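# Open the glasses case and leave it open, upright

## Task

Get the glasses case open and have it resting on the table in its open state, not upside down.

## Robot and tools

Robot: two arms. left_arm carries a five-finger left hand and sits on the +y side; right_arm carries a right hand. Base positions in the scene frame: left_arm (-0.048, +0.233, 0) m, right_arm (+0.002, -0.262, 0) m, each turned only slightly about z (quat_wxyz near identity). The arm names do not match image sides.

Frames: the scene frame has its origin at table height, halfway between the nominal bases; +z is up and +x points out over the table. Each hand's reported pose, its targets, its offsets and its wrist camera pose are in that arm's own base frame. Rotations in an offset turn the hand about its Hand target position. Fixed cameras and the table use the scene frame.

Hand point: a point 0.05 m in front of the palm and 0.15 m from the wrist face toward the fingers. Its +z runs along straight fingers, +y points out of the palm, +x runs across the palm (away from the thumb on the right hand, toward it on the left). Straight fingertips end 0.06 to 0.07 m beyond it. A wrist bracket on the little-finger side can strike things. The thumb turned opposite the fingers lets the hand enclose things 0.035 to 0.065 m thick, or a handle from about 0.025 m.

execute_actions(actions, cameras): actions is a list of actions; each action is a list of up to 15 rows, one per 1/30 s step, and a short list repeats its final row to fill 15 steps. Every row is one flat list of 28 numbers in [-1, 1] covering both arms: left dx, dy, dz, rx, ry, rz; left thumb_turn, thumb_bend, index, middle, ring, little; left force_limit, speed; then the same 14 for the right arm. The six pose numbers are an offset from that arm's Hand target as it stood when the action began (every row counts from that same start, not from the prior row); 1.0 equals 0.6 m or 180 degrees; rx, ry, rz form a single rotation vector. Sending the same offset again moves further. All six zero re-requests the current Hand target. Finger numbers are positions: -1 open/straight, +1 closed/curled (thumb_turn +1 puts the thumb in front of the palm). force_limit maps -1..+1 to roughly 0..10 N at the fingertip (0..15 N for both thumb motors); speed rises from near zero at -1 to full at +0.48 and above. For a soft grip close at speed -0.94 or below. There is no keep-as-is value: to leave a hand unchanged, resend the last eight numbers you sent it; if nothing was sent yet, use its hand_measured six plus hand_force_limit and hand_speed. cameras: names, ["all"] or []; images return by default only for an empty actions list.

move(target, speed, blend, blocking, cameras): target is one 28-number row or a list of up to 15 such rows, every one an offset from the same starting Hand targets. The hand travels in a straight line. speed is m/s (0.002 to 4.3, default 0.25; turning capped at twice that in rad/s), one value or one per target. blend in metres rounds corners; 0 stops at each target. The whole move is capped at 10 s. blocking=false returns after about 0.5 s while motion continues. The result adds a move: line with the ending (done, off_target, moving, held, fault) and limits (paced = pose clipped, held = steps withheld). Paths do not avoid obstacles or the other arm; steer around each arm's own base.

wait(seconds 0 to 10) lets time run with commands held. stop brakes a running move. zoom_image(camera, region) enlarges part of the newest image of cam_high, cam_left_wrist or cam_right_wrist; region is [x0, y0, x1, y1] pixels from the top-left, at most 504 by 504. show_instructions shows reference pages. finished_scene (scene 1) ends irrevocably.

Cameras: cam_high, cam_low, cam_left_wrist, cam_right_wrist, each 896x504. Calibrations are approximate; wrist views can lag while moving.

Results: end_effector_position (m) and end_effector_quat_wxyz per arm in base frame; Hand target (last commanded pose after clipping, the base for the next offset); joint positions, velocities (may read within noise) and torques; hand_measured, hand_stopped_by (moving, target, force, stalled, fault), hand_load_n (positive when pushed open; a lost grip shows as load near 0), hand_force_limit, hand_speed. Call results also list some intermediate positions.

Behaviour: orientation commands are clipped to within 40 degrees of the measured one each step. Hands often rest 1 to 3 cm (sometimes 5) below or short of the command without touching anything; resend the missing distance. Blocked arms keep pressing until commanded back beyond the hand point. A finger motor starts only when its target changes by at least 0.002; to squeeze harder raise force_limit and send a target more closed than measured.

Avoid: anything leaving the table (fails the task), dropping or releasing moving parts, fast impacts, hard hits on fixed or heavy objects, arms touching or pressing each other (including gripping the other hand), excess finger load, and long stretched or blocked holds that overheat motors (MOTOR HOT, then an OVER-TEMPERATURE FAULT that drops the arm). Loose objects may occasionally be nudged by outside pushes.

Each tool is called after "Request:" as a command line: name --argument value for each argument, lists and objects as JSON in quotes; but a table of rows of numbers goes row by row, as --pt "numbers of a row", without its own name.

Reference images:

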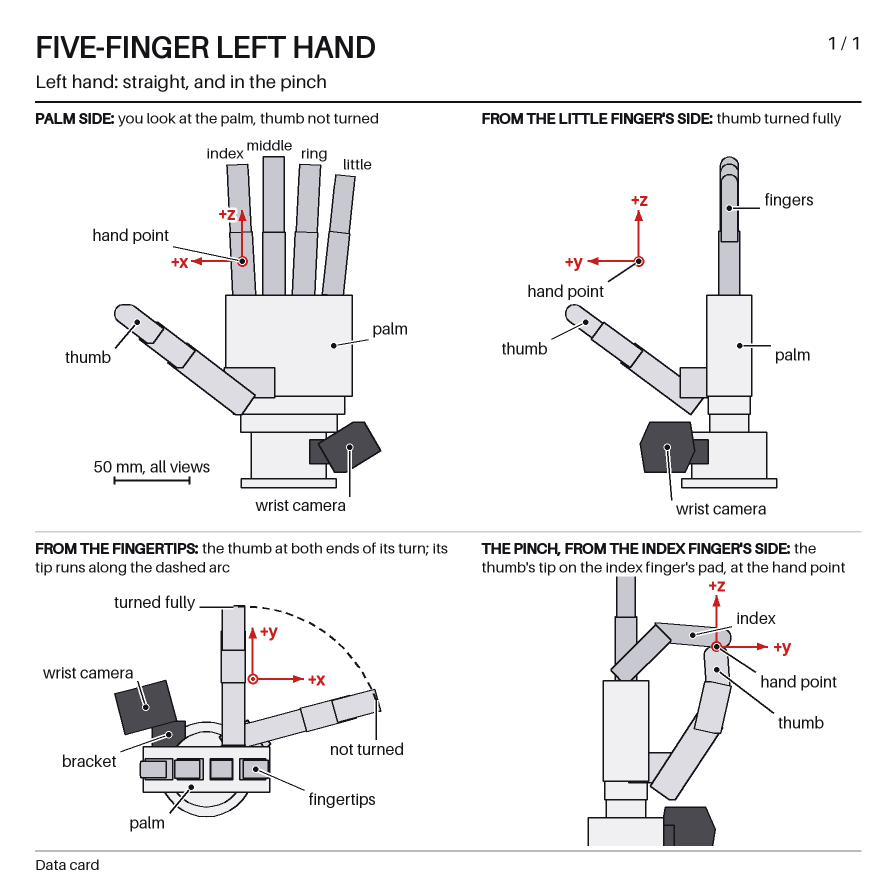

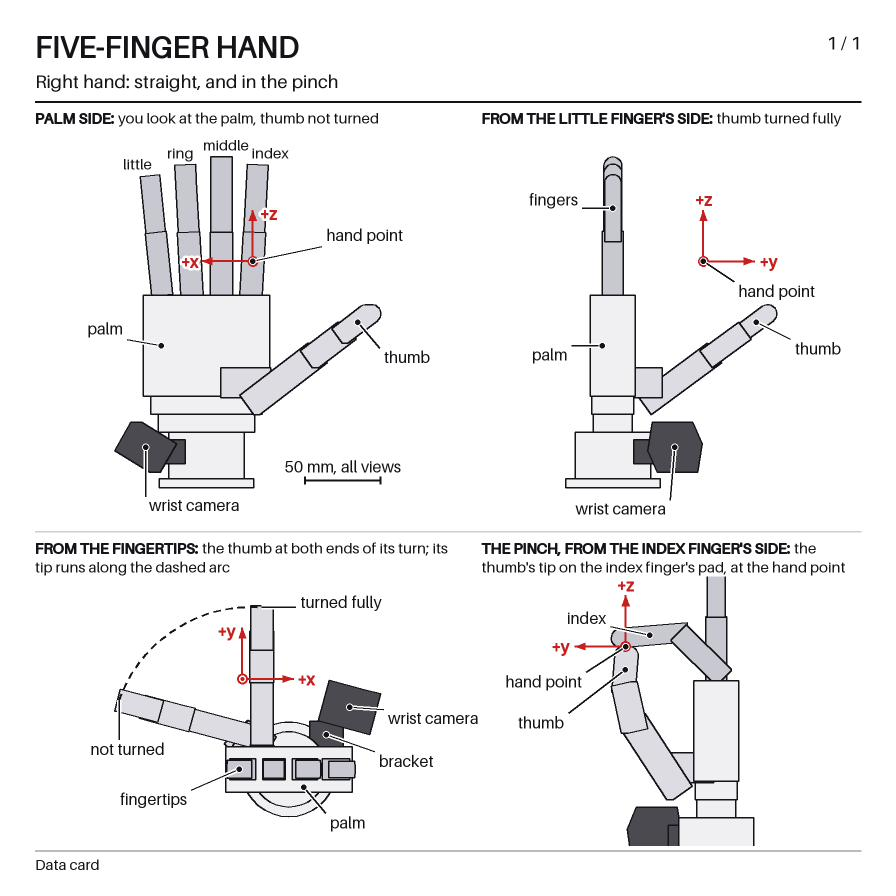

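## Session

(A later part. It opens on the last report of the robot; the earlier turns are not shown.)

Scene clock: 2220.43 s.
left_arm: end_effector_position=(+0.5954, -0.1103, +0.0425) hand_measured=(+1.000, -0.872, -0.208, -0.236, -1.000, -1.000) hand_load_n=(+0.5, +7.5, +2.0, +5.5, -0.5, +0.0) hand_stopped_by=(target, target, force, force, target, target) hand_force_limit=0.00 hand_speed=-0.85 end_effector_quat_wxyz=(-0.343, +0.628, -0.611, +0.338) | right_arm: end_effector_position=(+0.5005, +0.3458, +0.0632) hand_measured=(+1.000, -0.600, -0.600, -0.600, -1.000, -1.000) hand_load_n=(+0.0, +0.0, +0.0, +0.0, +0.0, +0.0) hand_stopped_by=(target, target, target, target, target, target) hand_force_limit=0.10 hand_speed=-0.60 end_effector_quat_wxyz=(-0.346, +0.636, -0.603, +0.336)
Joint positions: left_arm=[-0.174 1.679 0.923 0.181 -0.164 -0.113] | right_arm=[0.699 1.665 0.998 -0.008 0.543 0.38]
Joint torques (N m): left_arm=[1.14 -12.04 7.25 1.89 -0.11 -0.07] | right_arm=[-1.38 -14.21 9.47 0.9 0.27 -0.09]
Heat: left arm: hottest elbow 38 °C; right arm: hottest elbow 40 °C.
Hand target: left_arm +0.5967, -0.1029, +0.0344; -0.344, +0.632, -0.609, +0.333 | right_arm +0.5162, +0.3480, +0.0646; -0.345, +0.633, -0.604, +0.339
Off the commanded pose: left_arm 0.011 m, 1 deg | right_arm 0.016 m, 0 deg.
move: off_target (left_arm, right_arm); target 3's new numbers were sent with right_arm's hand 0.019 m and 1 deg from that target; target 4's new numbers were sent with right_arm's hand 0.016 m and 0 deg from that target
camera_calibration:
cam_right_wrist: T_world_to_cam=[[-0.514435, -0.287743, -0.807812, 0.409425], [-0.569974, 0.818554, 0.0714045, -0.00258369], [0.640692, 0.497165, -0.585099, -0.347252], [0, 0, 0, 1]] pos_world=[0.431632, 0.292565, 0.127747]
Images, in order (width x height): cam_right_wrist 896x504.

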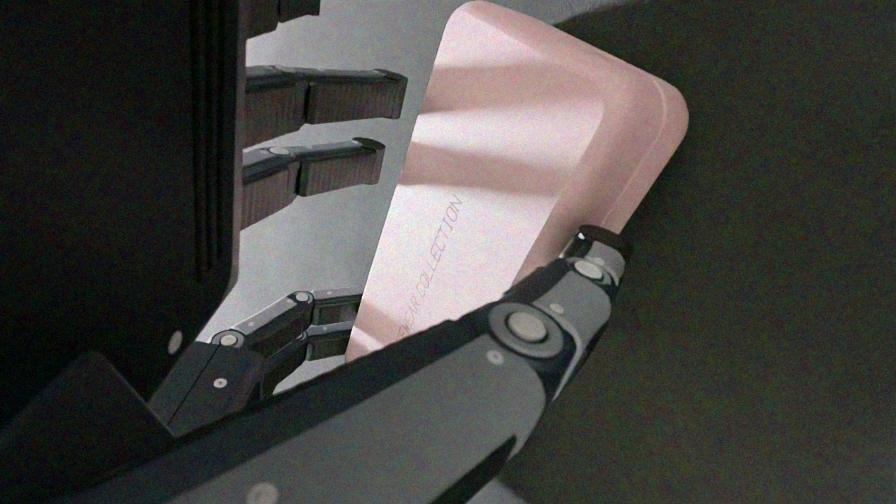

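Request:
move --pt "0 0 0 0 0 0 1 -0.87 0.25 0.25 -1 -1 0 -0.85 -0.02 0 -0.0193 0 0 0 1 -0.6 -0.65 -0.65 -1 -1 0.1 -0.6" --pt "0 0 0 0 0 0 1 -0.87 0.25 0.25 -1 -1 0 -0.85 0.007 0 -0.0118 0 0 0 1 -0.6 -0.6 -0.6 -1 -1 0.1 -0.6" --speed '[0.06,0.04]' --cameras '["cam_right_wrist"]'

Scene clock: 2226.50 s.
left_arm: end_effector_position=(+0.5954, -0.1103, +0.0425) hand_measured=(+1.000, -0.872, -0.208, -0.236, -1.000, -1.000) hand_load_n=(+0.5, +7.5, +1.5, +5.5, +0.0, +0.0) hand_stopped_by=(target, target, force, force, target, target) hand_force_limit=0.00 hand_speed=-0.85 end_effector_quat_wxyz=(-0.343, +0.628, -0.611, +0.338) | right_arm: end_effector_position=(+0.5038, +0.3452, +0.0551) hand_measured=(+1.000, -0.600, -0.600, -0.600, -1.000, -1.000) hand_load_n=(+0.0, +0.0, +0.0, +0.0, +0.0, +0.0) hand_stopped_by=(target, target, target, target, target, target) hand_force_limit=0.10 hand_speed=-0.60 end_effector_quat_wxyz=(-0.343, +0.637, -0.603, +0.336)
Joint positions: left_arm=[-0.174 1.679 0.923 0.181 -0.164 -0.113] | right_arm=[0.693 1.685 1.002 0.003 0.539 0.376]
Joint torques (N m): left_arm=[1.08 -12.04 7.25 1.89 -0.11 -0.07] | right_arm=[-1.55 -14.92 9.65 1.43 0.27 -0.1]
Heat: left arm: hottest elbow 38 °C; right arm: hottest elbow 40 °C.
Hand target: left_arm +0.5967, -0.1029, +0.0344; -0.344, +0.632, -0.609, +0.333 | right_arm +0.5205, +0.3481, +0.0575; -0.345, +0.633, -0.604, +0.339
Off the commanded pose: left_arm 0.011 m, 1 deg | right_arm 0.017 m, 1 deg.
move: off_target (left_arm, right_arm); target 2's new numbers were sent with right_arm's hand 0.017 m and 1 deg from that target
camera_calibration:
cam_right_wrist: T_world_to_cam=[[-0.518773, -0.291291, -0.803756, 0.407559], [-0.5696, 0.818861, 0.0708744, 0.000202851], [0.637519, 0.494587, -0.590722, -0.350999], [0, 0, 0, 1]] pos_world=[0.435315, 0.292152, 0.120221]
Images, in order (width x height): cam_right_wrist 896x504.

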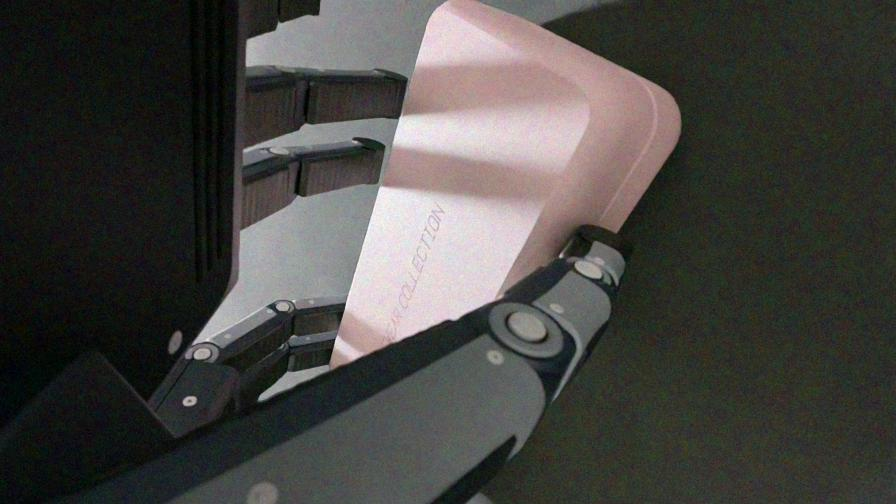

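Request:
move --target '[0,0,0,0,0,0,1,-0.87,0.25,0.25,-1,-1,0,-0.85,0.0065,0,-0.0005,0,0,0,1,-0.6,-0.55,-0.55,-1,-1,0.1,-0.6]' --speed 0.04

Scene clock: 2229.50 s.
left_arm: end_effector_position=(+0.5954, -0.1103, +0.0425) hand_measured=(+1.000, -0.872, -0.208, -0.236, -1.000, -1.000) hand_load_n=(+1.5, +7.0, +2.5, +5.5, +0.0, +0.0) hand_stopped_by=(target, target, force, force, target, target) hand_force_limit=0.00 hand_speed=-0.85 end_effector_quat_wxyz=(-0.343, +0.628, -0.611, +0.338) | right_arm: end_effector_position=(+0.5052, +0.3455, +0.0546) hand_measured=(+1.000, -0.600, -0.550, -0.550, -1.000, -1.000) hand_load_n=(+0.0, +1.5, +0.0, +0.0, +0.0, -0.5) hand_stopped_by=(target, target, target, target, target, target) hand_force_limit=0.10 hand_speed=-0.60 end_effector_quat_wxyz=(-0.342, +0.639, -0.602, +0.335)
Joint positions: left_arm=[-0.174 1.679 0.923 0.181 -0.164 -0.113] | right_arm=[0.691 1.689 1.006 0.003 0.534 0.372]
Joint torques (N m): left_arm=[1.08 -12.04 7.27 1.89 -0.11 -0.07] | right_arm=[-1.38 -13.98 9.77 1.11 0.34 -0.09]
Heat: left arm: hottest elbow 38 °C; right arm: hottest elbow 40 °C.
Hand target: left_arm +0.5967, -0.1029, +0.0344; -0.344, +0.632, -0.609, +0.333 | right_arm +0.5244, +0.3480, +0.0571; -0.345, +0.633, -0.604, +0.339
Off the commanded pose: left_arm 0.011 m, 1 deg | right_arm 0.020 m, 1 deg.
move: off_target (left_arm, right_arm)

Request:
move --target '[0,0,0,0,0,0,1,-0.87,0.3,0.3,-1,-1,0.05,-0.85,0,0,0,0,0,0,1,-0.6,0.2,0.2,-1,-1,0.15,-0.88]' --speed 0.04

Scene clock: 2233.20 s.
left_arm: end_effector_position=(+0.5954, -0.1101, +0.0425) hand_measured=(+1.000, -0.872, -0.198, -0.236, -1.000, -1.000) hand_load_n=(+1.5, +8.5, +6.5, +3.5, +0.0, +0.0) hand_stopped_by=(target, target, force, force, target, target) hand_force_limit=0.05 hand_speed=-0.85 end_effector_quat_wxyz=(-0.343, +0.629, -0.611, +0.338) | right_arm: end_effector_position=(+0.5070, +0.3456, +0.0553) hand_measured=(+1.000, -0.602, -0.452, -0.408, -1.000, -1.000) hand_load_n=(-0.5, +16.0, +3.0, +7.5, +0.0, +0.0) hand_stopped_by=(target, target, force, force, target, target) hand_force_limit=0.15 hand_speed=-0.88 end_effector_quat_wxyz=(-0.343, +0.638, -0.602, +0.335)
Joint positions: left_arm=[-0.174 1.679 0.923 0.181 -0.165 -0.113] | right_arm=[0.689 1.691 1.009 0.003 0.534 0.371]
Joint torques (N m): left_arm=[1.08 -12.04 7.25 1.89 -0.08 -0.07] | right_arm=[-1.14 -14.15 9.51 1.36 0.37 -0.02]
Heat: left arm: hottest elbow 38 °C; right arm: hottest elbow 40 °C.
Hand target: left_arm +0.5967, -0.1029, +0.0344; -0.344, +0.632, -0.609, +0.333 | right_arm +0.5245, +0.3480, +0.0572; -0.345, +0.633, -0.604, +0.339
Off the commanded pose: left_arm 0.011 m, 1 deg | right_arm 0.018 m, 1 deg.
move: off_target (left_arm, right_arm)

Request:
move --target '[0,0,0,0,0,0,1,-0.87,0.3,0.3,-1,-1,0.05,-0.85,0.0062,0,0.0125,0,0.044,0,1,-0.6,0.2,0.2,-1,-1,0.15,-0.88]' --speed 0.04 --cameras '["cam_left_wrist"]'

Scene clock: 2239.83 s.
left_arm: end_effector_position=(+0.5954, -0.1101, +0.0425) hand_measured=(+1.000, -0.872, -0.198, -0.236, -1.000, -1.000) hand_load_n=(+3.0, +9.0, +6.5, +3.0, +0.0, +0.0) hand_stopped_by=(target, target, force, force, target, target) hand_force_limit=0.05 hand_speed=-0.85 end_effector_quat_wxyz=(-0.343, +0.629, -0.611, +0.338) | right_arm: end_effector_position=(+0.5099, +0.3455, +0.0614) hand_measured=(+1.000, -0.602, -0.452, -0.408, -1.000, -1.000) hand_load_n=(+0.5, +17.0, +3.0, +7.0, +0.0, +0.0) hand_stopped_by=(target, target, force, force, target, target) hand_force_limit=0.15 hand_speed=-0.88 end_effector_quat_wxyz=(-0.300, +0.664, -0.619, +0.294)
Joint positions: left_arm=[-0.174 1.679 0.923 0.181 -0.165 -0.113] | right_arm=[0.659 1.702 1.12 -0.223 0.455 0.403]
Joint torques (N m): left_arm=[1.08 -12.04 7.25 1.89 -0.08 -0.07] | right_arm=[-1.73 -15.38 10.39 1.02 0.26 0.11]
Heat: left arm: hottest elbow 38 °C; right arm: hottest elbow 40 °C.
Hand target: left_arm +0.5967, -0.1029, +0.0344; -0.344, +0.632, -0.609, +0.333 | right_arm +0.5281, +0.3481, +0.0648; -0.303, +0.655, -0.626, +0.295
Off the commanded pose: left_arm 0.011 m, 1 deg | right_arm 0.019 m, 1 deg.
move: off_target (left_arm, right_arm)
camera_calibration:
cam_left_wrist: T_world_to_cam=[[0.537023, -0.29465, 0.790435, -0.378076], [-0.520192, -0.853318, 0.0353279, 0.220883], [0.664083, -0.43015, -0.611526, -0.298936], [0, 0, 0, 1]] pos_world=[0.516455, -0.0515036, 0.108234]
Images, in order (width x height): cam_left_wrist 896x504.

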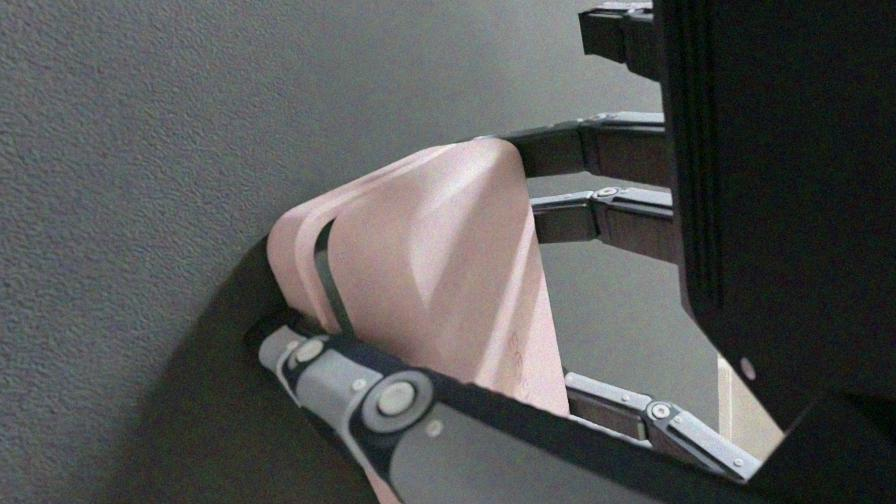

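Request:
move --target '[0,0,0,0,0,0,1,-0.87,0.3,0.3,-1,-1,0.05,-0.85,0.007,0,0.0055,0,0.0333,0,1,-0.6,0.2,0.2,-1,-1,0.15,-0.88]' --speed 0.04 --cameras '["cam_left_wrist"]'

Scene clock: 2245.23 s.
left_arm: end_effector_position=(+0.5955, -0.1100, +0.0426) hand_measured=(+1.000, -0.872, -0.198, -0.236, -1.000, -1.000) hand_load_n=(+4.0, +10.0, +6.0, +3.0, +0.0, +0.0) hand_stopped_by=(target, target, force, force, target, target) hand_force_limit=0.05 hand_speed=-0.85 end_effector_quat_wxyz=(-0.343, +0.629, -0.610, +0.338) | right_arm: end_effector_position=(+0.5126, +0.3459, +0.0656) hand_measured=(+1.000, -0.602, -0.452, -0.408, -1.000, -1.000) hand_load_n=(+2.0, +13.5, +1.0, +6.0, +0.0, +0.0) hand_stopped_by=(target, target, force, force, target, target) hand_force_limit=0.15 hand_speed=-0.88 end_effector_quat_wxyz=(-0.266, +0.679, -0.633, +0.259)
Joint positions: left_arm=[-0.174 1.679 0.923 0.181 -0.166 -0.114] | right_arm=[0.635 1.728 1.214 -0.387 0.393 0.427]
Joint velocities: left_arm=[within noise] | right_arm=[0.005 -0.015 -0.012 0.002 -0.051 0.154]
Joint torques (N m): left_arm=[1.14 -12.04 7.27 1.89 -0.05 -0.06] | right_arm=[-1.67 -15.79 10.7 1.14 0.22 0.11]
Heat: left arm: hottest elbow 38 °C; right arm: hottest elbow 41 °C.
Hand target: left_arm +0.5967, -0.1029, +0.0344; -0.344, +0.632, -0.609, +0.333 | right_arm +0.5324, +0.3480, +0.0680; -0.269, +0.670, -0.641, +0.260
Off the commanded pose: left_arm 0.011 m, 1 deg | right_arm 0.020 m, 1 deg.
move: off_target (left_arm, right_arm)
camera_calibration:
cam_left_wrist: T_world_to_cam=[[0.537276, -0.293971, 0.790516, -0.378151], [-0.519302, -0.853856, 0.0354194, 0.22047], [0.664575, -0.429547, -0.611416, -0.299128], [0, 0, 0, 1]] pos_world=[0.516454, -0.0514048, 0.108234]
Images, in order (width x height): cam_left_wrist 896x504.

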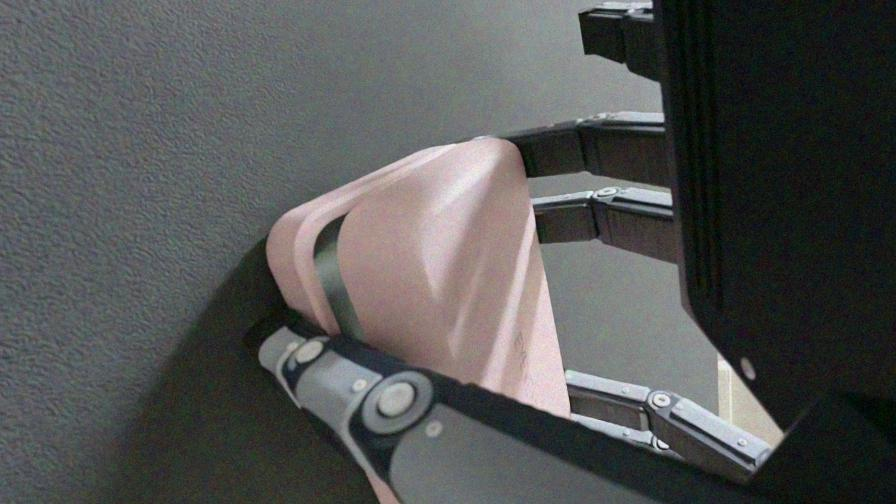

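Request:
move --target '[0,0,0,0,0,0,1,-0.87,0.3,0.3,-1,-1,0.05,-0.85,0.0108,0,0.0013,0,0.0333,0,1,-0.6,0.25,0.25,-1,-1,0.25,-0.88]' --speed 0.04 --cameras '["cam_left_wrist"]'

Scene clock: 2252.60 s.
left_arm: end_effector_position=(+0.5956, -0.1098, +0.0426) hand_measured=(+1.000, -0.872, -0.198, -0.236, -1.000, -1.000) hand_load_n=(+0.5, +8.5, +6.0, +3.0, +0.0, +0.0) hand_stopped_by=(target, target, force, force, target, target) hand_force_limit=0.05 hand_speed=-0.85 end_effector_quat_wxyz=(-0.344, +0.629, -0.610, +0.338) | right_arm: end_effector_position=(+0.5226, +0.3467, +0.0691) hand_measured=(+1.000, -0.600, -0.432, -0.400, -1.000, -1.000) hand_load_n=(+0.0, +0.0, +0.0, +0.0, +0.0, +0.0) hand_stopped_by=(target, target, force, force, target, target) hand_force_limit=0.25 hand_speed=-0.88 end_effector_quat_wxyz=(-0.235, +0.690, -0.647, +0.225)
Joint positions: left_arm=[-0.174 1.679 0.923 0.181 -0.167 -0.115] | right_arm=[0.606 1.775 1.324 -0.533 0.329 0.441]
Joint torques (N m): left_arm=[1.03 -11.99 7.27 1.88 0.02 -0.05] | right_arm=[-2.2 -16.67 10.62 0.43 0.25 0.09]
Heat: left arm: hottest elbow 38 °C; right arm: hottest elbow 41 °C.
Hand target: left_arm +0.5967, -0.1030, +0.0344; -0.344, +0.632, -0.609, +0.333 | right_arm +0.5389, +0.3480, +0.0687; -0.236, +0.682, -0.655, +0.225
Off the commanded pose: left_arm 0.011 m, 1 deg | right_arm 0.016 m, 1 deg.
move: off_target (left_arm, right_arm)
camera_calibration:
cam_left_wrist: T_world_to_cam=[[0.537746, -0.292747, 0.790651, -0.378316], [-0.517627, -0.854869, 0.0355297, 0.219624], [0.665501, -0.428368, -0.611235, -0.299523], [0, 0, 0, 1]] pos_world=[0.516453, -0.0513071, 0.108234]
Images, in order (width x height): cam_left_wrist 896x504.

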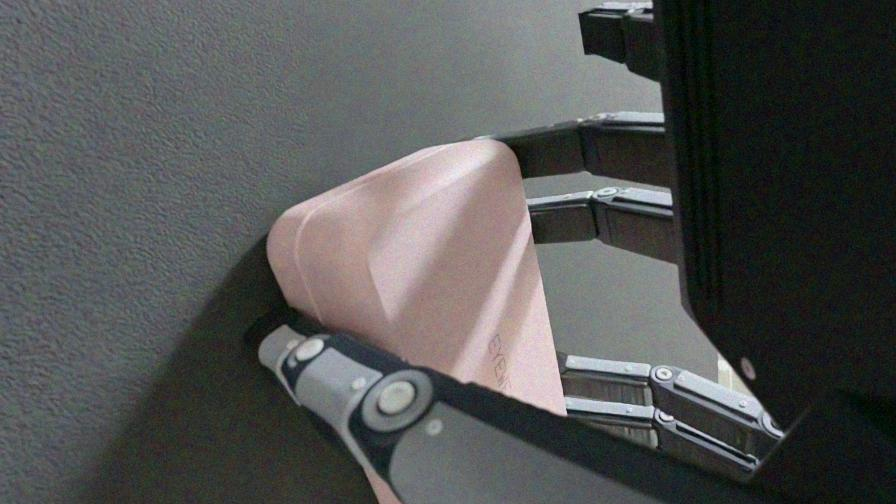

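Request:
move --pt "0 0 0 0 0 0 1 -0.87 0.3 0.3 -1 -1 0.05 -0.85 -0.0732 0 0.0155 0 0 0 1 -0.6 -0.75 -0.75 -1 -1 0.1 -0.6" --pt "0 0 0 0 0 0 1 -0.87 0.3 0.3 -1 -1 0.05 -0.85 -0.0898 0 -0.03 0 -0.1106 0 1 -0.6 -0.75 -0.75 -1 -1 0.1 -0.6" --pt "0 0 0 0 0 0 1 -0.87 0.3 0.3 -1 -1 0.05 -0.85 -0.0565 0 -0.029 0 -0.1106 0 1 -0.6 -0.65 -0.65 -1 -1 0.1 -0.6" --pt "0 0 0 0 0 0 1 -0.87 0.3 0.3 -1 -1 0.05 -0.85 -0.0265 0 -0.0265 0 -0.1106 0 1 -0.6 -0.55 -0.55 -1 -1 0.1 -0.6" --speed '[0.1,0.12,0.06,0.04]' --cameras '["cam_right_wrist"]'

Scene clock: 2285.07 s.
left_arm: end_effector_position=(+0.5955, -0.1098, +0.0425) hand_measured=(+1.000, -0.872, -0.198, -0.236, -1.000, -1.000) hand_load_n=(+0.5, +8.5, +6.0, +3.0, +0.0, +0.0) hand_stopped_by=(target, target, force, force, target, target) hand_force_limit=0.05 hand_speed=-0.85 end_effector_quat_wxyz=(-0.344, +0.628, -0.611, +0.337) | right_arm: end_effector_position=(+0.5052, +0.3464, +0.0520) hand_measured=(+1.000, -0.600, -0.550, -0.550, -1.000, -1.000) hand_load_n=(+0.5, +1.0, +0.0, +0.0, +0.0, +0.0) hand_stopped_by=(target, target, target, target, target, target) hand_force_limit=0.10 hand_speed=-0.60 end_effector_quat_wxyz=(-0.345, +0.637, -0.603, +0.335)
Joint positions: left_arm=[-0.174 1.679 0.923 0.181 -0.166 -0.112] | right_arm=[0.692 1.694 1.001 0.017 0.535 0.375]
Joint torques (N m): left_arm=[1.14 -11.99 7.25 1.88 -0.03 -0.07] | right_arm=[-1.85 -14.15 9.63 1.28 0.35 -0.1]
Heat: left arm: hottest elbow 37 °C; right arm: hottest elbow 41 °C.
Hand target: left_arm +0.5966, -0.1030, +0.0344; -0.344, +0.632, -0.609, +0.333 | right_arm +0.5229, +0.3481, +0.0530; -0.345, +0.633, -0.604, +0.339
Off the commanded pose: left_arm 0.011 m, 1 deg | right_arm 0.018 m, 1 deg.
move: off_target (left_arm, right_arm); target 3's new numbers were sent with right_arm's hand 0.019 m and 1 deg from that target; target 4's new numbers were sent with right_arm's hand 0.018 m and 1 deg from that target
camera_calibration:
cam_right_wrist: T_world_to_cam=[[-0.516705, -0.289302, -0.805804, 0.404556], [-0.571552, 0.817306, 0.0730649, 0.00162241], [0.637451, 0.498312, -0.587657, -0.355716], [0, 0, 0, 1]] pos_world=[0.436715, 0.29297, 0.116835]
Images, in order (width x height): cam_right_wrist 896x504.

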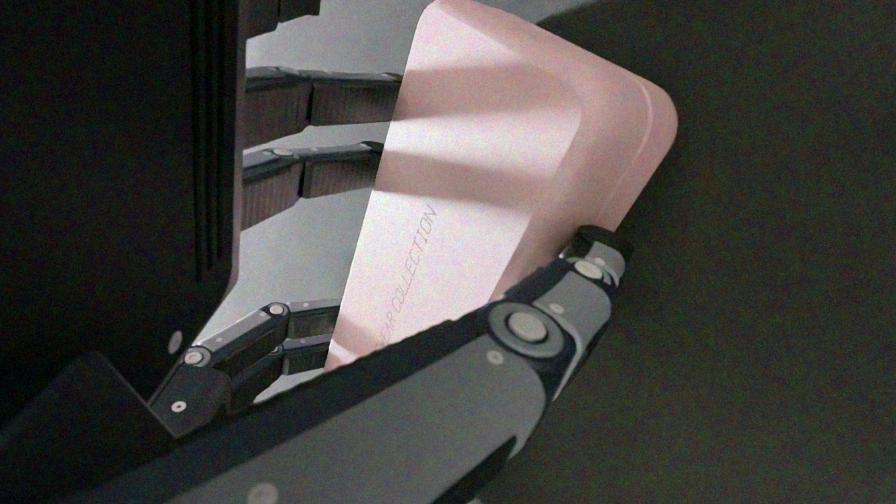

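Request:
move --pt "0 0 0 0 0 0 1 -0.87 0.3 0.3 -1 -1 0.05 -0.85 -0.0133 0 -0.006 0 0 0 1 -0.6 -0.6 -0.6 -1 -1 0.1 -0.6" --pt "0 0 0 0 0 0 1 -0.87 0.3 0.3 -1 -1 0.05 -0.85 0.0015 0 -0.005 0 0 0 1 -0.6 -0.55 -0.55 -1 -1 0.1 -0.6" --speed '[0.04,0.04]'

Scene clock: 2289.87 s.
left_arm: end_effector_position=(+0.5955, -0.1098, +0.0425) hand_measured=(+1.000, -0.872, -0.198, -0.236, -1.000, -1.000) hand_load_n=(+0.5, +8.5, +6.0, +3.0, +0.0, +0.0) hand_stopped_by=(target, target, force, force, target, target) hand_force_limit=0.05 hand_speed=-0.85 end_effector_quat_wxyz=(-0.344, +0.628, -0.611, +0.337) | right_arm: end_effector_position=(+0.5053, +0.3448, +0.0464) hand_measured=(+1.000, -0.600, -0.550, -0.550, -1.000, -1.000) hand_load_n=(+0.0, +0.5, +0.0, +0.0, +0.0, +0.0) hand_stopped_by=(target, target, target, target, target, target) hand_force_limit=0.10 hand_speed=-0.60 end_effector_quat_wxyz=(-0.340, +0.639, -0.603, +0.335)
Joint positions: left_arm=[-0.174 1.679 0.923 0.181 -0.166 -0.112] | right_arm=[0.69 1.704 1.001 0.017 0.535 0.373]
Joint torques (N m): left_arm=[1.08 -11.99 7.27 1.91 -0.03 -0.07] | right_arm=[-2.08 -13.92 9.51 1.5 0.27 -0.09]
Heat: left arm: hottest elbow 37 °C; right arm: hottest elbow 40 °C.
Hand target: left_arm +0.5966, -0.1030, +0.0344; -0.344, +0.632, -0.609, +0.333 | right_arm +0.5238, +0.3481, +0.0500; -0.345, +0.633, -0.604, +0.339
Off the commanded pose: left_arm 0.011 m, 1 deg | right_arm 0.019 m, 1 deg.
move: off_target (left_arm, right_arm); target 2's new numbers were sent with right_arm's hand 0.019 m and 1 deg from that target

Request:
move --pt "0 0 0 0 0 0 1 -0.87 0.3 0.3 -1 -1 0.05 -0.85 -0.0133 0 0.0055 0 0 0 1 -0.6 -0.6 -0.6 -1 -1 0.1 -0.6" --pt "0 0 0 0 0 0 1 -0.87 0.3 0.3 -1 -1 0.05 -0.85 0.0005 0 0.0045 0 0 0 1 -0.6 -0.55 -0.55 -1 -1 0.1 -0.6" --speed '[0.04,0.04]'

Scene clock: 2294.50 s.
left_arm: end_effector_position=(+0.5955, -0.1098, +0.0425) hand_measured=(+1.000, -0.872, -0.198, -0.236, -1.000, -1.000) hand_load_n=(+0.5, +8.5, +6.0, +3.5, -0.5, +0.0) hand_stopped_by=(target, target, force, force, target, target) hand_force_limit=0.05 hand_speed=-0.85 end_effector_quat_wxyz=(-0.344, +0.628, -0.611, +0.337) | right_arm: end_effector_position=(+0.5054, +0.3449, +0.0465) hand_measured=(+1.000, -0.600, -0.550, -0.550, -1.000, -1.000) hand_load_n=(+0.0, +0.5, +0.0, +0.0, -0.5, +0.0) hand_stopped_by=(target, target, target, target, target, target) hand_force_limit=0.10 hand_speed=-0.60 end_effector_quat_wxyz=(-0.340, +0.640, -0.602, +0.335)
Joint positions: left_arm=[-0.174 1.679 0.923 0.181 -0.166 -0.112] | right_arm=[0.69 1.704 1.002 0.017 0.535 0.371]
Joint torques (N m): left_arm=[1.08 -12.04 7.28 1.88 -0.03 -0.07] | right_arm=[-2.32 -14.68 9.74 1.35 0.31 -0.08]
Heat: left arm: hottest elbow 37 °C; right arm: hottest elbow 40 °C.
Hand target: left_arm +0.5966, -0.1030, +0.0344; -0.344, +0.632, -0.609, +0.333 | right_arm +0.5240, +0.3481, +0.0526; -0.345, +0.633, -0.604, +0.339
Off the commanded pose: left_arm 0.011 m, 1 deg | right_arm 0.020 m, 1 deg.
move: off_target (left_arm, right_arm); target 2's new numbers were sent with right_arm's hand 0.020 m and 1 deg from that target

Request:
move --pt "0 0 0 0 0 0 1 -0.87 0.3 0.3 -1 -1 0.05 -0.85 -0.0167 0 0.018 0 0 0 1 -0.6 -0.6 -0.6 -1 -1 0.1 -0.6" --pt "0 0 0 0 0 0 1 -0.87 0.3 0.3 -1 -1 0.05 -0.85 -0.0005 0 -0.001 0 0 0 1 -0.6 -0.55 -0.55 -1 -1 0.1 -0.6" --speed '[0.04,0.04]'

Scene clock: 2299.50 s.
left_arm: end_effector_position=(+0.5955, -0.1098, +0.0425) hand_measured=(+1.000, -0.872, -0.198, -0.236, -1.000, -1.000) hand_load_n=(+0.0, +8.5, +6.0, +3.5, +0.0, +0.0) hand_stopped_by=(target, target, force, force, target, target) hand_force_limit=0.05 hand_speed=-0.85 end_effector_quat_wxyz=(-0.344, +0.628, -0.611, +0.337) | right_arm: end_effector_position=(+0.5052, +0.3433, +0.0459) hand_measured=(+1.000, -0.600, -0.550, -0.550, -1.000, -1.000) hand_load_n=(+0.0, +0.5, +0.0, +0.0, +0.0, +0.0) hand_stopped_by=(target, target, target, target, target, target) hand_force_limit=0.10 hand_speed=-0.60 end_effector_quat_wxyz=(-0.336, +0.641, -0.603, +0.335)
Joint positions: left_arm=[-0.174 1.679 0.923 0.181 -0.166 -0.112] | right_arm=[0.689 1.704 1.004 0.006 0.536 0.371]
Joint torques (N m): left_arm=[1.14 -12.04 7.25 1.89 -0.03 -0.07] | right_arm=[-2.02 -15.03 9.52 1.65 0.27 -0.1]
Heat: left arm: hottest elbow 37 °C; right arm: hottest elbow 40 °C.
Hand target: left_arm +0.5966, -0.1030, +0.0344; -0.344, +0.632, -0.609, +0.333 | right_arm +0.5238, +0.3479, +0.0520; -0.345, +0.633, -0.604, +0.339
Off the commanded pose: left_arm 0.011 m, 1 deg | right_arm 0.020 m, 1 deg.
move: off_target (left_arm, right_arm); target 2's new numbers were sent with right_arm's hand 0.022 m and 2 deg from that target

Request:
move --pt "0 0 0 0 0 0 1 -0.87 0.3 0.3 -1 -1 0.05 -0.85 -0.04 0 0.03 0 0 0 1 -0.6 -0.65 -0.65 -1 -1 0.1 -0.6" --pt "0 0 0 0 0 0 1 -0.87 0.3 0.3 -1 -1 0.05 -0.85 -0.0365 0 0.002 0 0 0 1 -0.6 -0.6 -0.6 -1 -1 0.1 -0.6" --speed '[0.06,0.06]'

Scene clock: 2304.53 s.
left_arm: end_effector_position=(+0.5955, -0.1098, +0.0425) hand_measured=(+1.000, -0.872, -0.198, -0.236, -1.000, -1.000) hand_load_n=(+0.5, +8.5, +6.0, +3.0, +0.0, +0.0) hand_stopped_by=(target, target, force, force, target, target) hand_force_limit=0.05 hand_speed=-0.85 end_effector_quat_wxyz=(-0.344, +0.628, -0.611, +0.337) | right_arm: end_effector_position=(+0.5050, +0.3416, +0.0643) hand_measured=(+1.000, -0.600, -0.600, -0.600, -1.000, -1.000) hand_load_n=(-0.5, +1.0, +0.0, +0.0, +0.0, +0.0) hand_stopped_by=(target, target, target, target, target, target) hand_force_limit=0.10 hand_speed=-0.60 end_effector_quat_wxyz=(-0.345, +0.630, -0.605, +0.343)
Joint positions: left_arm=[-0.174 1.679 0.923 0.181 -0.166 -0.112] | right_arm=[0.693 1.667 0.999 0.001 0.555 0.377]
Joint torques (N m): left_arm=[1.08 -12.04 7.27 1.89 -0.03 -0.07] | right_arm=[0.79 -13.92 6.6 1.77 0.42 0.09]
Heat: left arm: hottest elbow 37 °C; right arm: hottest elbow 40 °C.
Hand target: left_arm +0.5966, -0.1030, +0.0344; -0.344, +0.632, -0.609, +0.333 | right_arm +0.5018, +0.3480, +0.0530; -0.345, +0.633, -0.604, +0.339
Off the commanded pose: left_arm 0.011 m, 1 deg | right_arm 0.013 m, 1 deg.
move: off_target (left_arm, right_arm); target 2's new numbers were sent with right_arm's hand 0.013 m and 1 deg from that target

Request:
move --pt "0 0 0 0 0 0 1 -0.87 0.3 0.3 -1 -1 0.05 -0.85 -0.03 0 -0.005 0 0 0 1 -0.6 -0.65 -0.65 -1 -1 0.1 -0.6" --pt "0 0 0 0 0 0 1 -0.87 0.3 0.3 -1 -1 0.05 -0.85 0.036 0 -0.002 0 0 0 1 -0.6 -0.55 -0.55 -1 -1 0.1 -0.6" --speed '[0.06,0.04]'

Scene clock: 2309.73 s.
left_arm: end_effector_position=(+0.5955, -0.1098, +0.0425) hand_measured=(+1.000, -0.872, -0.198, -0.236, -1.000, -1.000) hand_load_n=(+1.0, +8.0, +6.0, +3.5, +0.0, +0.0) hand_stopped_by=(target, target, force, force, target, target) hand_force_limit=0.05 hand_speed=-0.85 end_effector_quat_wxyz=(-0.344, +0.628, -0.611, +0.337) | right_arm: end_effector_position=(+0.5056, +0.3450, +0.0498) hand_measured=(+1.000, -0.600, -0.550, -0.550, -1.000, -1.000) hand_load_n=(+0.5, +0.5, +0.0, +0.0, +0.0, +0.0) hand_stopped_by=(target, target, target, target, target, target) hand_force_limit=0.10 hand_speed=-0.60 end_effector_quat_wxyz=(-0.343, +0.638, -0.603, +0.335)
Joint positions: left_arm=[-0.174 1.679 0.923 0.181 -0.166 -0.112] | right_arm=[0.69 1.698 1.001 0.016 0.534 0.374]
Joint torques (N m): left_arm=[1.14 -12.04 7.27 1.91 -0.03 -0.07] | right_arm=[-1.08 -14.15 9.72 1.47 0.37 -0.02]
Heat: left arm: hottest elbow 37 °C; right arm: hottest elbow 40 °C.
Hand target: left_arm +0.5966, -0.1030, +0.0344; -0.344, +0.632, -0.609, +0.333 | right_arm +0.5235, +0.3481, +0.0521; -0.345, +0.633, -0.604, +0.339
Off the commanded pose: left_arm 0.011 m, 1 deg | right_arm 0.018 m, 1 deg.
move: off_target (left_arm, right_arm); target 2's new numbers were sent with right_arm's hand 0.018 m and 1 deg from that target

Request:
move --target '[0,0,0,0,0,0,1,-0.87,0.3,0.3,-1,-1,0.05,-0.85,0,0,0,0,0,0,1,-0.6,0.2,0.2,-1,-1,0.2,-0.86]' --speed 0.04

Scene clock: 2312.80 s.
left_arm: end_effector_position=(+0.5955, -0.1098, +0.0425) hand_measured=(+1.000, -0.872, -0.198, -0.236, -1.000, -1.000) hand_load_n=(+1.5, +8.5, +6.0, +3.0, +0.0, +0.0) hand_stopped_by=(target, target, force, force, target, target) hand_force_limit=0.05 hand_speed=-0.85 end_effector_quat_wxyz=(-0.344, +0.628, -0.611, +0.337) | right_arm: end_effector_position=(+0.5071, +0.3457, +0.0505) hand_measured=(+1.000, -0.602, -0.462, -0.422, -1.000, -1.000) hand_load_n=(-0.5, +16.5, +4.0, +5.5, +0.0, -0.5) hand_stopped_by=(target, target, force, force, target, target) hand_force_limit=0.20 hand_speed=-0.86 end_effector_quat_wxyz=(-0.343, +0.637, -0.603, +0.335)
Joint positions: left_arm=[-0.174 1.679 0.923 0.181 -0.166 -0.112] | right_arm=[0.689 1.699 1.005 0.016 0.534 0.374]
Joint torques (N m): left_arm=[1.08 -11.99 7.25 1.89 -0.03 -0.07] | right_arm=[-1.26 -15.33 9.47 1.33 0.33 -0.09]
Heat: left arm: hottest elbow 37 °C; right arm: hottest elbow 40 °C.
Hand target: left_arm +0.5966, -0.1030, +0.0344; -0.344, +0.632, -0.609, +0.333 | right_arm +0.5236, +0.3481, +0.0521; -0.345, +0.633, -0.604, +0.339
Off the commanded pose: left_arm 0.011 m, 1 deg | right_arm 0.017 m, 1 deg.
move: off_target (left_arm, right_arm)

Request:
move --target '[0,0,0,0,0,0,1,-0.87,0.3,0.3,-1,-1,0.05,-0.85,0.0058,0,0.0108,0,0.044,0,1,-0.6,0.2,0.2,-1,-1,0.2,-0.86]' --speed 0.04 --cameras '["cam_left_wrist"]'

Scene clock: 2317.73 s.
left_arm: end_effector_position=(+0.5955, -0.1098, +0.0425) hand_measured=(+1.000, -0.872, -0.198, -0.236, -1.000, -1.000) hand_load_n=(+3.0, +9.0, +6.5, +3.0, +0.0, +0.0) hand_stopped_by=(target, target, force, force, target, target) hand_force_limit=0.05 hand_speed=-0.85 end_effector_quat_wxyz=(-0.344, +0.628, -0.611, +0.337) | right_arm: end_effector_position=(+0.5099, +0.3449, +0.0563) hand_measured=(+1.000, -0.602, -0.462, -0.422, -1.000, -1.000) hand_load_n=(+0.5, +17.0, +4.0, +5.5, +0.0, +0.0) hand_stopped_by=(target, target, force, force, target, target) hand_force_limit=0.20 hand_speed=-0.86 end_effector_quat_wxyz=(-0.300, +0.662, -0.620, +0.295)
Joint positions: left_arm=[-0.174 1.679 0.923 0.181 -0.166 -0.112] | right_arm=[0.659 1.709 1.112 -0.207 0.457 0.407]
Joint torques (N m): left_arm=[1.08 -12.04 7.27 1.89 -0.03 -0.07] | right_arm=[-0.97 -15.56 10.33 0.92 0.19 0.04]
Heat: left arm: hottest elbow 37 °C; right arm: hottest elbow 40 °C.
Hand target: left_arm +0.5966, -0.1030, +0.0344; -0.344, +0.632, -0.609, +0.333 | right_arm +0.5270, +0.3481, +0.0585; -0.303, +0.655, -0.626, +0.295
Off the commanded pose: left_arm 0.011 m, 1 deg | right_arm 0.018 m, 1 deg.
move: off_target (left_arm, right_arm)
camera_calibration:
cam_left_wrist: T_world_to_cam=[[0.537149, -0.295339, 0.790092, -0.378081], [-0.51967, -0.853683, 0.0341912, 0.220888], [0.66439, -0.428953, -0.612034, -0.298891], [0, 0, 0, 1]] pos_world=[0.516455, -0.0513041, 0.108235]
Images, in order (width x height): cam_left_wrist 896x504.

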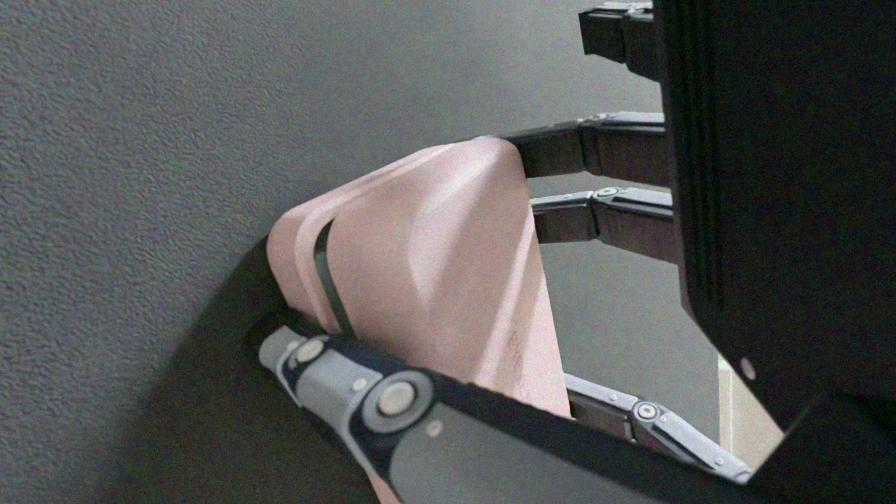

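Request:
move --target '[0,0,0,0,0,0,1,-0.87,0.3,0.3,-1,-1,0.05,-0.85,0.0072,0,0.003,0,0.0333,0,1,-0.6,0.2,0.2,-1,-1,0.2,-0.86]' --speed 0.04 --cameras '["cam_left_wrist"]'

Scene clock: 2324.30 s.
left_arm: end_effector_position=(+0.5956, -0.1095, +0.0426) hand_measured=(+1.000, -0.872, -0.198, -0.236, -1.000, -1.000) hand_load_n=(+4.5, +11.0, +6.5, +3.0, +0.0, +0.0) hand_stopped_by=(target, target, force, force, target, target) hand_force_limit=0.05 hand_speed=-0.85 end_effector_quat_wxyz=(-0.344, +0.629, -0.610, +0.337) | right_arm: end_effector_position=(+0.5123, +0.3452, +0.0604) hand_measured=(+1.000, -0.602, -0.462, -0.422, -1.000, -1.000) hand_load_n=(+2.0, +13.5, +1.5, +4.0, +0.0, +0.0) hand_stopped_by=(target, target, force, force, target, target) hand_force_limit=0.20 hand_speed=-0.86 end_effector_quat_wxyz=(-0.267, +0.678, -0.634, +0.261)
Joint positions: left_arm=[-0.174 1.679 0.923 0.181 -0.167 -0.114] | right_arm=[0.635 1.732 1.203 -0.369 0.395 0.429]
Joint torques (N m): left_arm=[1.03 -12.04 7.27 1.91 0.02 -0.06] | right_arm=[-1.26 -16.21 10.61 0.87 0.12 0.15]
Heat: left arm: hottest elbow 37 °C; right arm: hottest elbow 40 °C.
Hand target: left_arm +0.5967, -0.1030, +0.0344; -0.344, +0.632, -0.609, +0.333 | right_arm +0.5313, +0.3479, +0.0601; -0.269, +0.670, -0.641, +0.260
Off the commanded pose: left_arm 0.011 m, 1 deg | right_arm 0.019 m, 1 deg.
move: off_target (left_arm, right_arm)
camera_calibration:
cam_left_wrist: T_world_to_cam=[[0.537691, -0.293337, 0.790469, -0.378239], [-0.517731, -0.854829, 0.0349493, 0.219914], [0.665464, -0.428043, -0.611503, -0.299372], [0, 0, 0, 1]] pos_world=[0.516453, -0.0511068, 0.108234]
Images, in order (width x height): cam_left_wrist 896x504.

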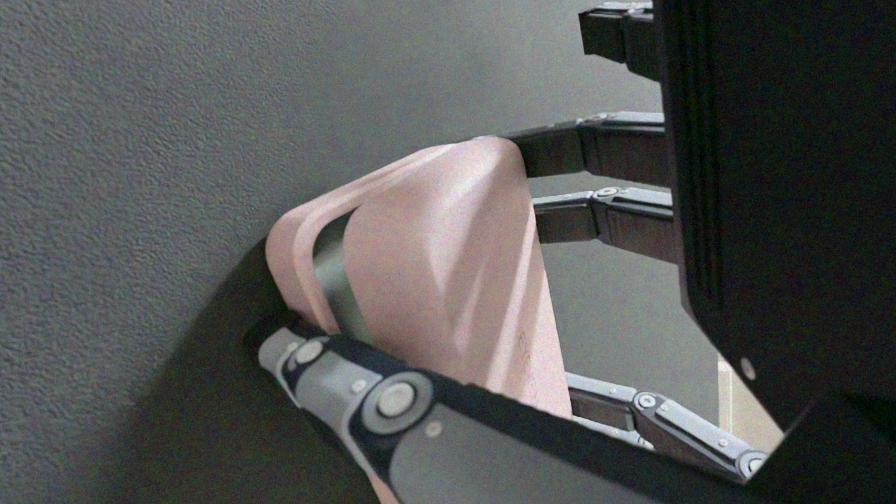

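Request:
move --target '[0,0,0,0,0,0,1,-0.87,0.3,0.3,-1,-1,0.05,-0.85,0,0,0,0,0,0,1,-0.6,0.25,0.25,-1,-1,0.25,-0.86]' --speed 0.04 --cameras '["cam_right_wrist"]'

Scene clock: 2328.70 s.
left_arm: end_effector_position=(+0.5956, -0.1094, +0.0426) hand_measured=(+1.000, -0.872, -0.198, -0.236, -1.000, -1.000) hand_load_n=(+4.0, +10.5, +6.5, +3.0, +0.0, +0.0) hand_stopped_by=(target, target, force, force, target, target) hand_force_limit=0.05 hand_speed=-0.85 end_effector_quat_wxyz=(-0.344, +0.629, -0.610, +0.337) | right_arm: end_effector_position=(+0.5131, +0.3453, +0.0604) hand_measured=(+1.000, -0.604, -0.440, -0.412, -1.000, -1.000) hand_load_n=(+0.0, +21.0, +7.0, +3.5, +0.0, +0.0) hand_stopped_by=(target, target, force, force, target, target) hand_force_limit=0.25 hand_speed=-0.86 end_effector_quat_wxyz=(-0.267, +0.677, -0.635, +0.260)
Joint positions: left_arm=[-0.174 1.679 0.923 0.181 -0.168 -0.114] | right_arm=[0.634 1.733 1.205 -0.369 0.394 0.431]
Joint torques (N m): left_arm=[1.03 -12.04 7.27 1.89 0.03 -0.06] | right_arm=[-1.73 -15.74 10.5 0.87 0.22 0.01]
Heat: left arm: hottest elbow 37 °C; right arm: hottest elbow 40 °C.
Hand target: left_arm +0.5966, -0.1031, +0.0344; -0.344, +0.632, -0.609, +0.333 | right_arm +0.5313, +0.3479, +0.0602; -0.269, +0.670, -0.642, +0.260
Off the commanded pose: left_arm 0.010 m, 1 deg | right_arm 0.018 m, 1 deg.
move: off_target (right_arm)
camera_calibration:
cam_right_wrist: T_world_to_cam=[[-0.689645, -0.303443, -0.657505, 0.499721], [-0.544636, 0.815738, 0.194791, -0.0141467], [0.477244, 0.492437, -0.727835, -0.262695], [0, 0, 0, 1]] pos_world=[0.462295, 0.292537, 0.140126]
Images, in order (width x height): cam_right_wrist 896x504.

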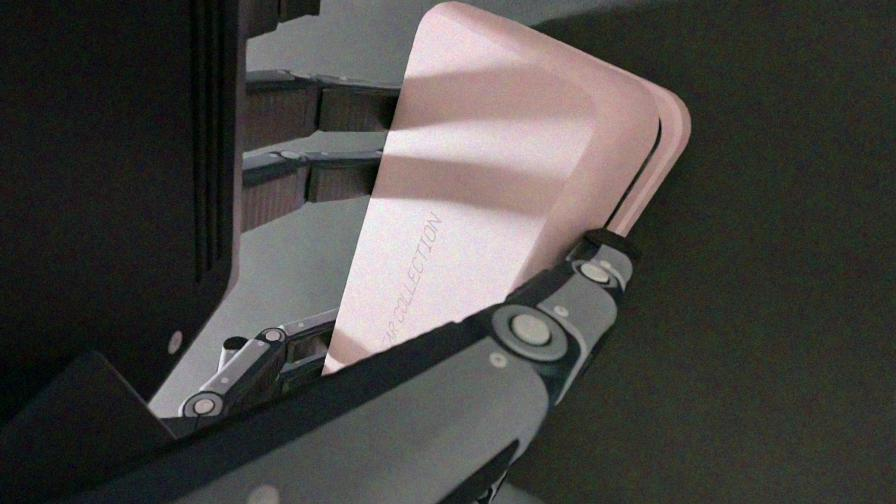

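Request:
move --target '[0,0,0,0,0,0,1,-0.87,0.3,0.3,-1,-1,0.05,-0.85,0.0055,0,0.001,0,0.0222,0,1,-0.6,0.25,0.25,-1,-1,0.25,-0.86]' --speed 0.04 --cameras '["cam_left_wrist"]'

Scene clock: 2333.80 s.
left_arm: end_effector_position=(+0.5957, -0.1090, +0.0426) hand_measured=(+1.000, -0.874, -0.200, -0.236, -1.000, -1.000) hand_load_n=(+5.5, +13.5, +8.0, +4.5, +0.0, +0.0) hand_stopped_by=(target, target, force, force, target, target) hand_force_limit=0.05 hand_speed=-0.85 end_effector_quat_wxyz=(-0.344, +0.630, -0.609, +0.337) | right_arm: end_effector_position=(+0.5151, +0.3457, +0.0632) hand_measured=(+1.000, -0.604, -0.440, -0.414, -1.000, -1.000) hand_load_n=(-1.5, +21.5, +6.5, +3.0, +0.0, +0.0) hand_stopped_by=(target, target, force, force, target, target) hand_force_limit=0.25 hand_speed=-0.86 end_effector_quat_wxyz=(-0.245, +0.687, -0.641, +0.237)
Joint positions: left_arm=[-0.173 1.679 0.923 0.181 -0.168 -0.115] | right_arm=[0.619 1.755 1.268 -0.47 0.352 0.437]
Joint torques (N m): left_arm=[0.97 -12.04 7.27 1.89 0.06 -0.04] | right_arm=[-2.02 -14.92 10.8 0.95 0.21 0.08]
Heat: left arm: hottest elbow 37 °C; right arm: hottest elbow 41 °C.
Hand target: left_arm +0.5966, -0.1031, +0.0344; -0.344, +0.632, -0.609, +0.333 | right_arm +0.5346, +0.3480, +0.0608; -0.247, +0.678, -0.651, +0.237
Off the commanded pose: left_arm 0.010 m, 1 deg | right_arm 0.020 m, 1 deg.
move: off_target (right_arm)
camera_calibration:
cam_left_wrist: T_world_to_cam=[[0.538238, -0.291439, 0.790799, -0.378344], [-0.515813, -0.85596, 0.0356225, 0.219132], [0.666511, -0.427078, -0.611038, -0.299743], [0, 0, 0, 1]] pos_world=[0.516452, -0.0507096, 0.108233]
Images, in order (width x height): cam_left_wrist 896x504.

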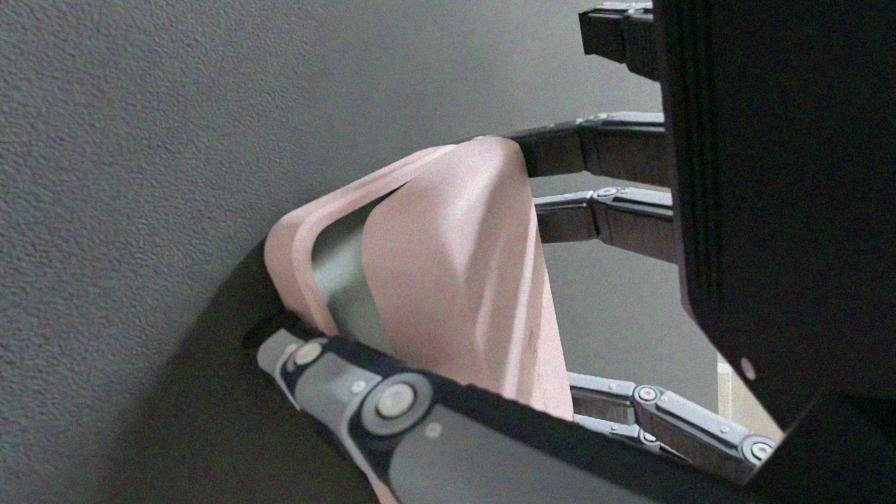

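Request:
move --target '[0,0,0,0,0,0,1,-0.87,-0.21,-0.246,-1,-1,0.05,-0.9,0.0055,0,-0.001,0,0.0222,0,1,-0.6,0.25,0.25,-1,-1,0.25,-0.86]' --speed 0.04 --cameras '["cam_left_wrist"]'

Scene clock: 2339.17 s.
left_arm: end_effector_position=(+0.5959, -0.1079, +0.0424) hand_measured=(+1.000, -0.874, -0.210, -0.246, -1.000, -1.000) hand_load_n=(+5.0, +12.5, +7.5, +4.0, +0.0, +0.0) hand_stopped_by=(target, target, force, target, target, target) hand_force_limit=0.05 hand_speed=-0.90 end_effector_quat_wxyz=(-0.344, +0.631, -0.608, +0.337) | right_arm: end_effector_position=(+0.5174, +0.3460, +0.0639) hand_measured=(+1.000, -0.604, -0.440, -0.414, -1.000, -1.000) hand_load_n=(-0.5, +21.0, +5.0, +4.0, +0.0, +0.0) hand_stopped_by=(target, target, force, force, target, target) hand_force_limit=0.25 hand_speed=-0.86 end_effector_quat_wxyz=(-0.222, +0.696, -0.649, +0.213)
Joint positions: left_arm=[-0.171 1.679 0.923 0.181 -0.169 -0.117] | right_arm=[0.603 1.785 1.335 -0.568 0.31 0.444]
Joint torques (N m): left_arm=[0.85 -12.04 7.28 1.89 0.11 -0.03] | right_arm=[-2.32 -15.68 10.78 0.95 0.12 0.11]
Heat: left arm: hottest elbow 37 °C; right arm: hottest elbow 41 °C.
Hand target: left_arm +0.5966, -0.1031, +0.0344; -0.344, +0.632, -0.609, +0.333 | right_arm +0.5378, +0.3481, +0.0602; -0.224, +0.686, -0.659, +0.213
Off the commanded pose: left_arm 0.009 m, 1 deg | right_arm 0.021 m, 2 deg.
move: off_target (right_arm)
camera_calibration:
cam_left_wrist: T_world_to_cam=[[0.539372, -0.289513, 0.790734, -0.378435], [-0.513113, -0.857565, 0.0360203, 0.218302], [0.667677, -0.425164, -0.6111, -0.300024], [0, 0, 0, 1]] pos_world=[0.51645, -0.0499132, 0.108034]
Images, in order (width x height): cam_left_wrist 896x504.

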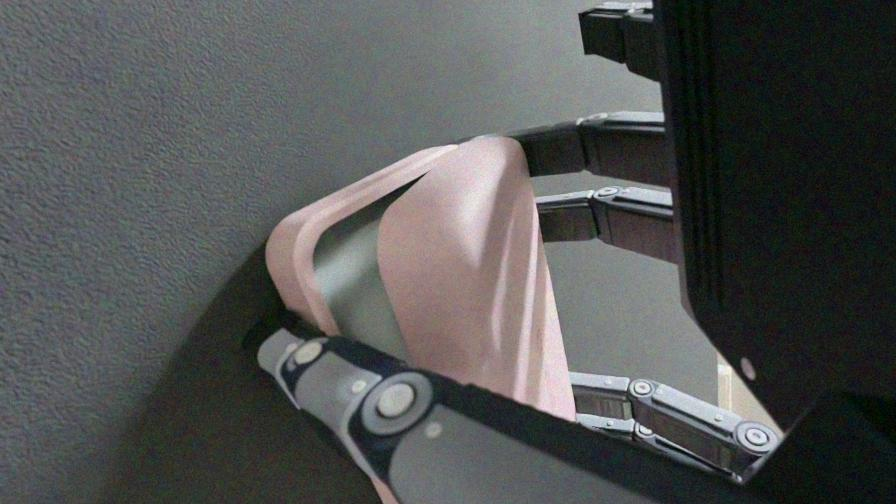

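Request:
move --target '[0,0,0,0,0,0,1,-0.87,-0.225,-0.258,-1,-1,0.05,-0.9,0.0055,0,-0.001,0,0.0222,0,1,-0.6,0.25,0.25,-1,-1,0.25,-0.86]' --speed 0.04 --cameras '["cam_left_wrist"]'

Scene clock: 2343.97 s.
left_arm: end_effector_position=(+0.5960, -0.1074, +0.0420) hand_measured=(+1.000, -0.874, -0.226, -0.258, -1.000, -1.000) hand_load_n=(+5.0, +12.5, +7.0, +5.0, +0.0, +0.0) hand_stopped_by=(target, target, target, target, target, target) hand_force_limit=0.05 hand_speed=-0.90 end_effector_quat_wxyz=(-0.344, +0.632, -0.608, +0.336) | right_arm: end_effector_position=(+0.5199, +0.3462, +0.0664) hand_measured=(+1.000, -0.604, -0.440, -0.414, -1.000, -1.000) hand_load_n=(-3.0, +21.5, +3.5, +5.5, +0.0, +0.0) hand_stopped_by=(target, target, force, force, target, target) hand_force_limit=0.25 hand_speed=-0.86 end_effector_quat_wxyz=(-0.200, +0.704, -0.654, +0.190)
Joint positions: left_arm=[-0.17 1.68 0.923 0.181 -0.17 -0.117] | right_arm=[0.588 1.817 1.405 -0.664 0.268 0.446]
Joint torques (N m): left_arm=[0.79 -12.16 7.28 1.91 0.11 -0.03] | right_arm=[-1.38 -15.74 10.89 0.85 0.12 0.13]
Heat: left arm: hottest elbow 37 °C; right arm: hottest elbow 41 °C.
Hand target: left_arm +0.5967, -0.1030, +0.0344; -0.344, +0.632, -0.609, +0.333 | right_arm +0.5412, +0.3481, +0.0598; -0.201, +0.693, -0.666, +0.189
Off the commanded pose: left_arm 0.009 m, 0 deg | right_arm 0.022 m, 2 deg.
move: off_target (right_arm)
camera_calibration:
cam_left_wrist: T_world_to_cam=[[0.540241, -0.289188, 0.790259, -0.378357], [-0.512184, -0.858116, 0.0361227, 0.218226], [0.667688, -0.424273, -0.611707, -0.299951], [0, 0, 0, 1]] pos_world=[0.516449, -0.0494144, 0.107635]
Images, in order (width x height): cam_left_wrist 896x504.

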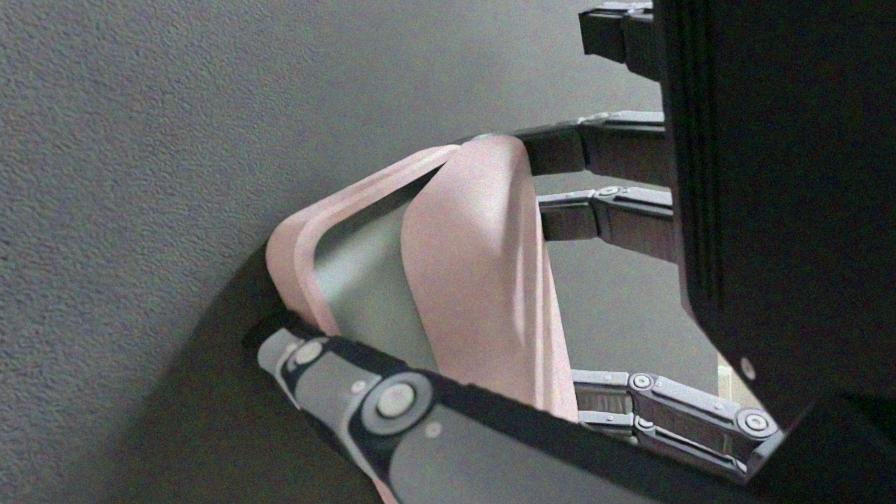

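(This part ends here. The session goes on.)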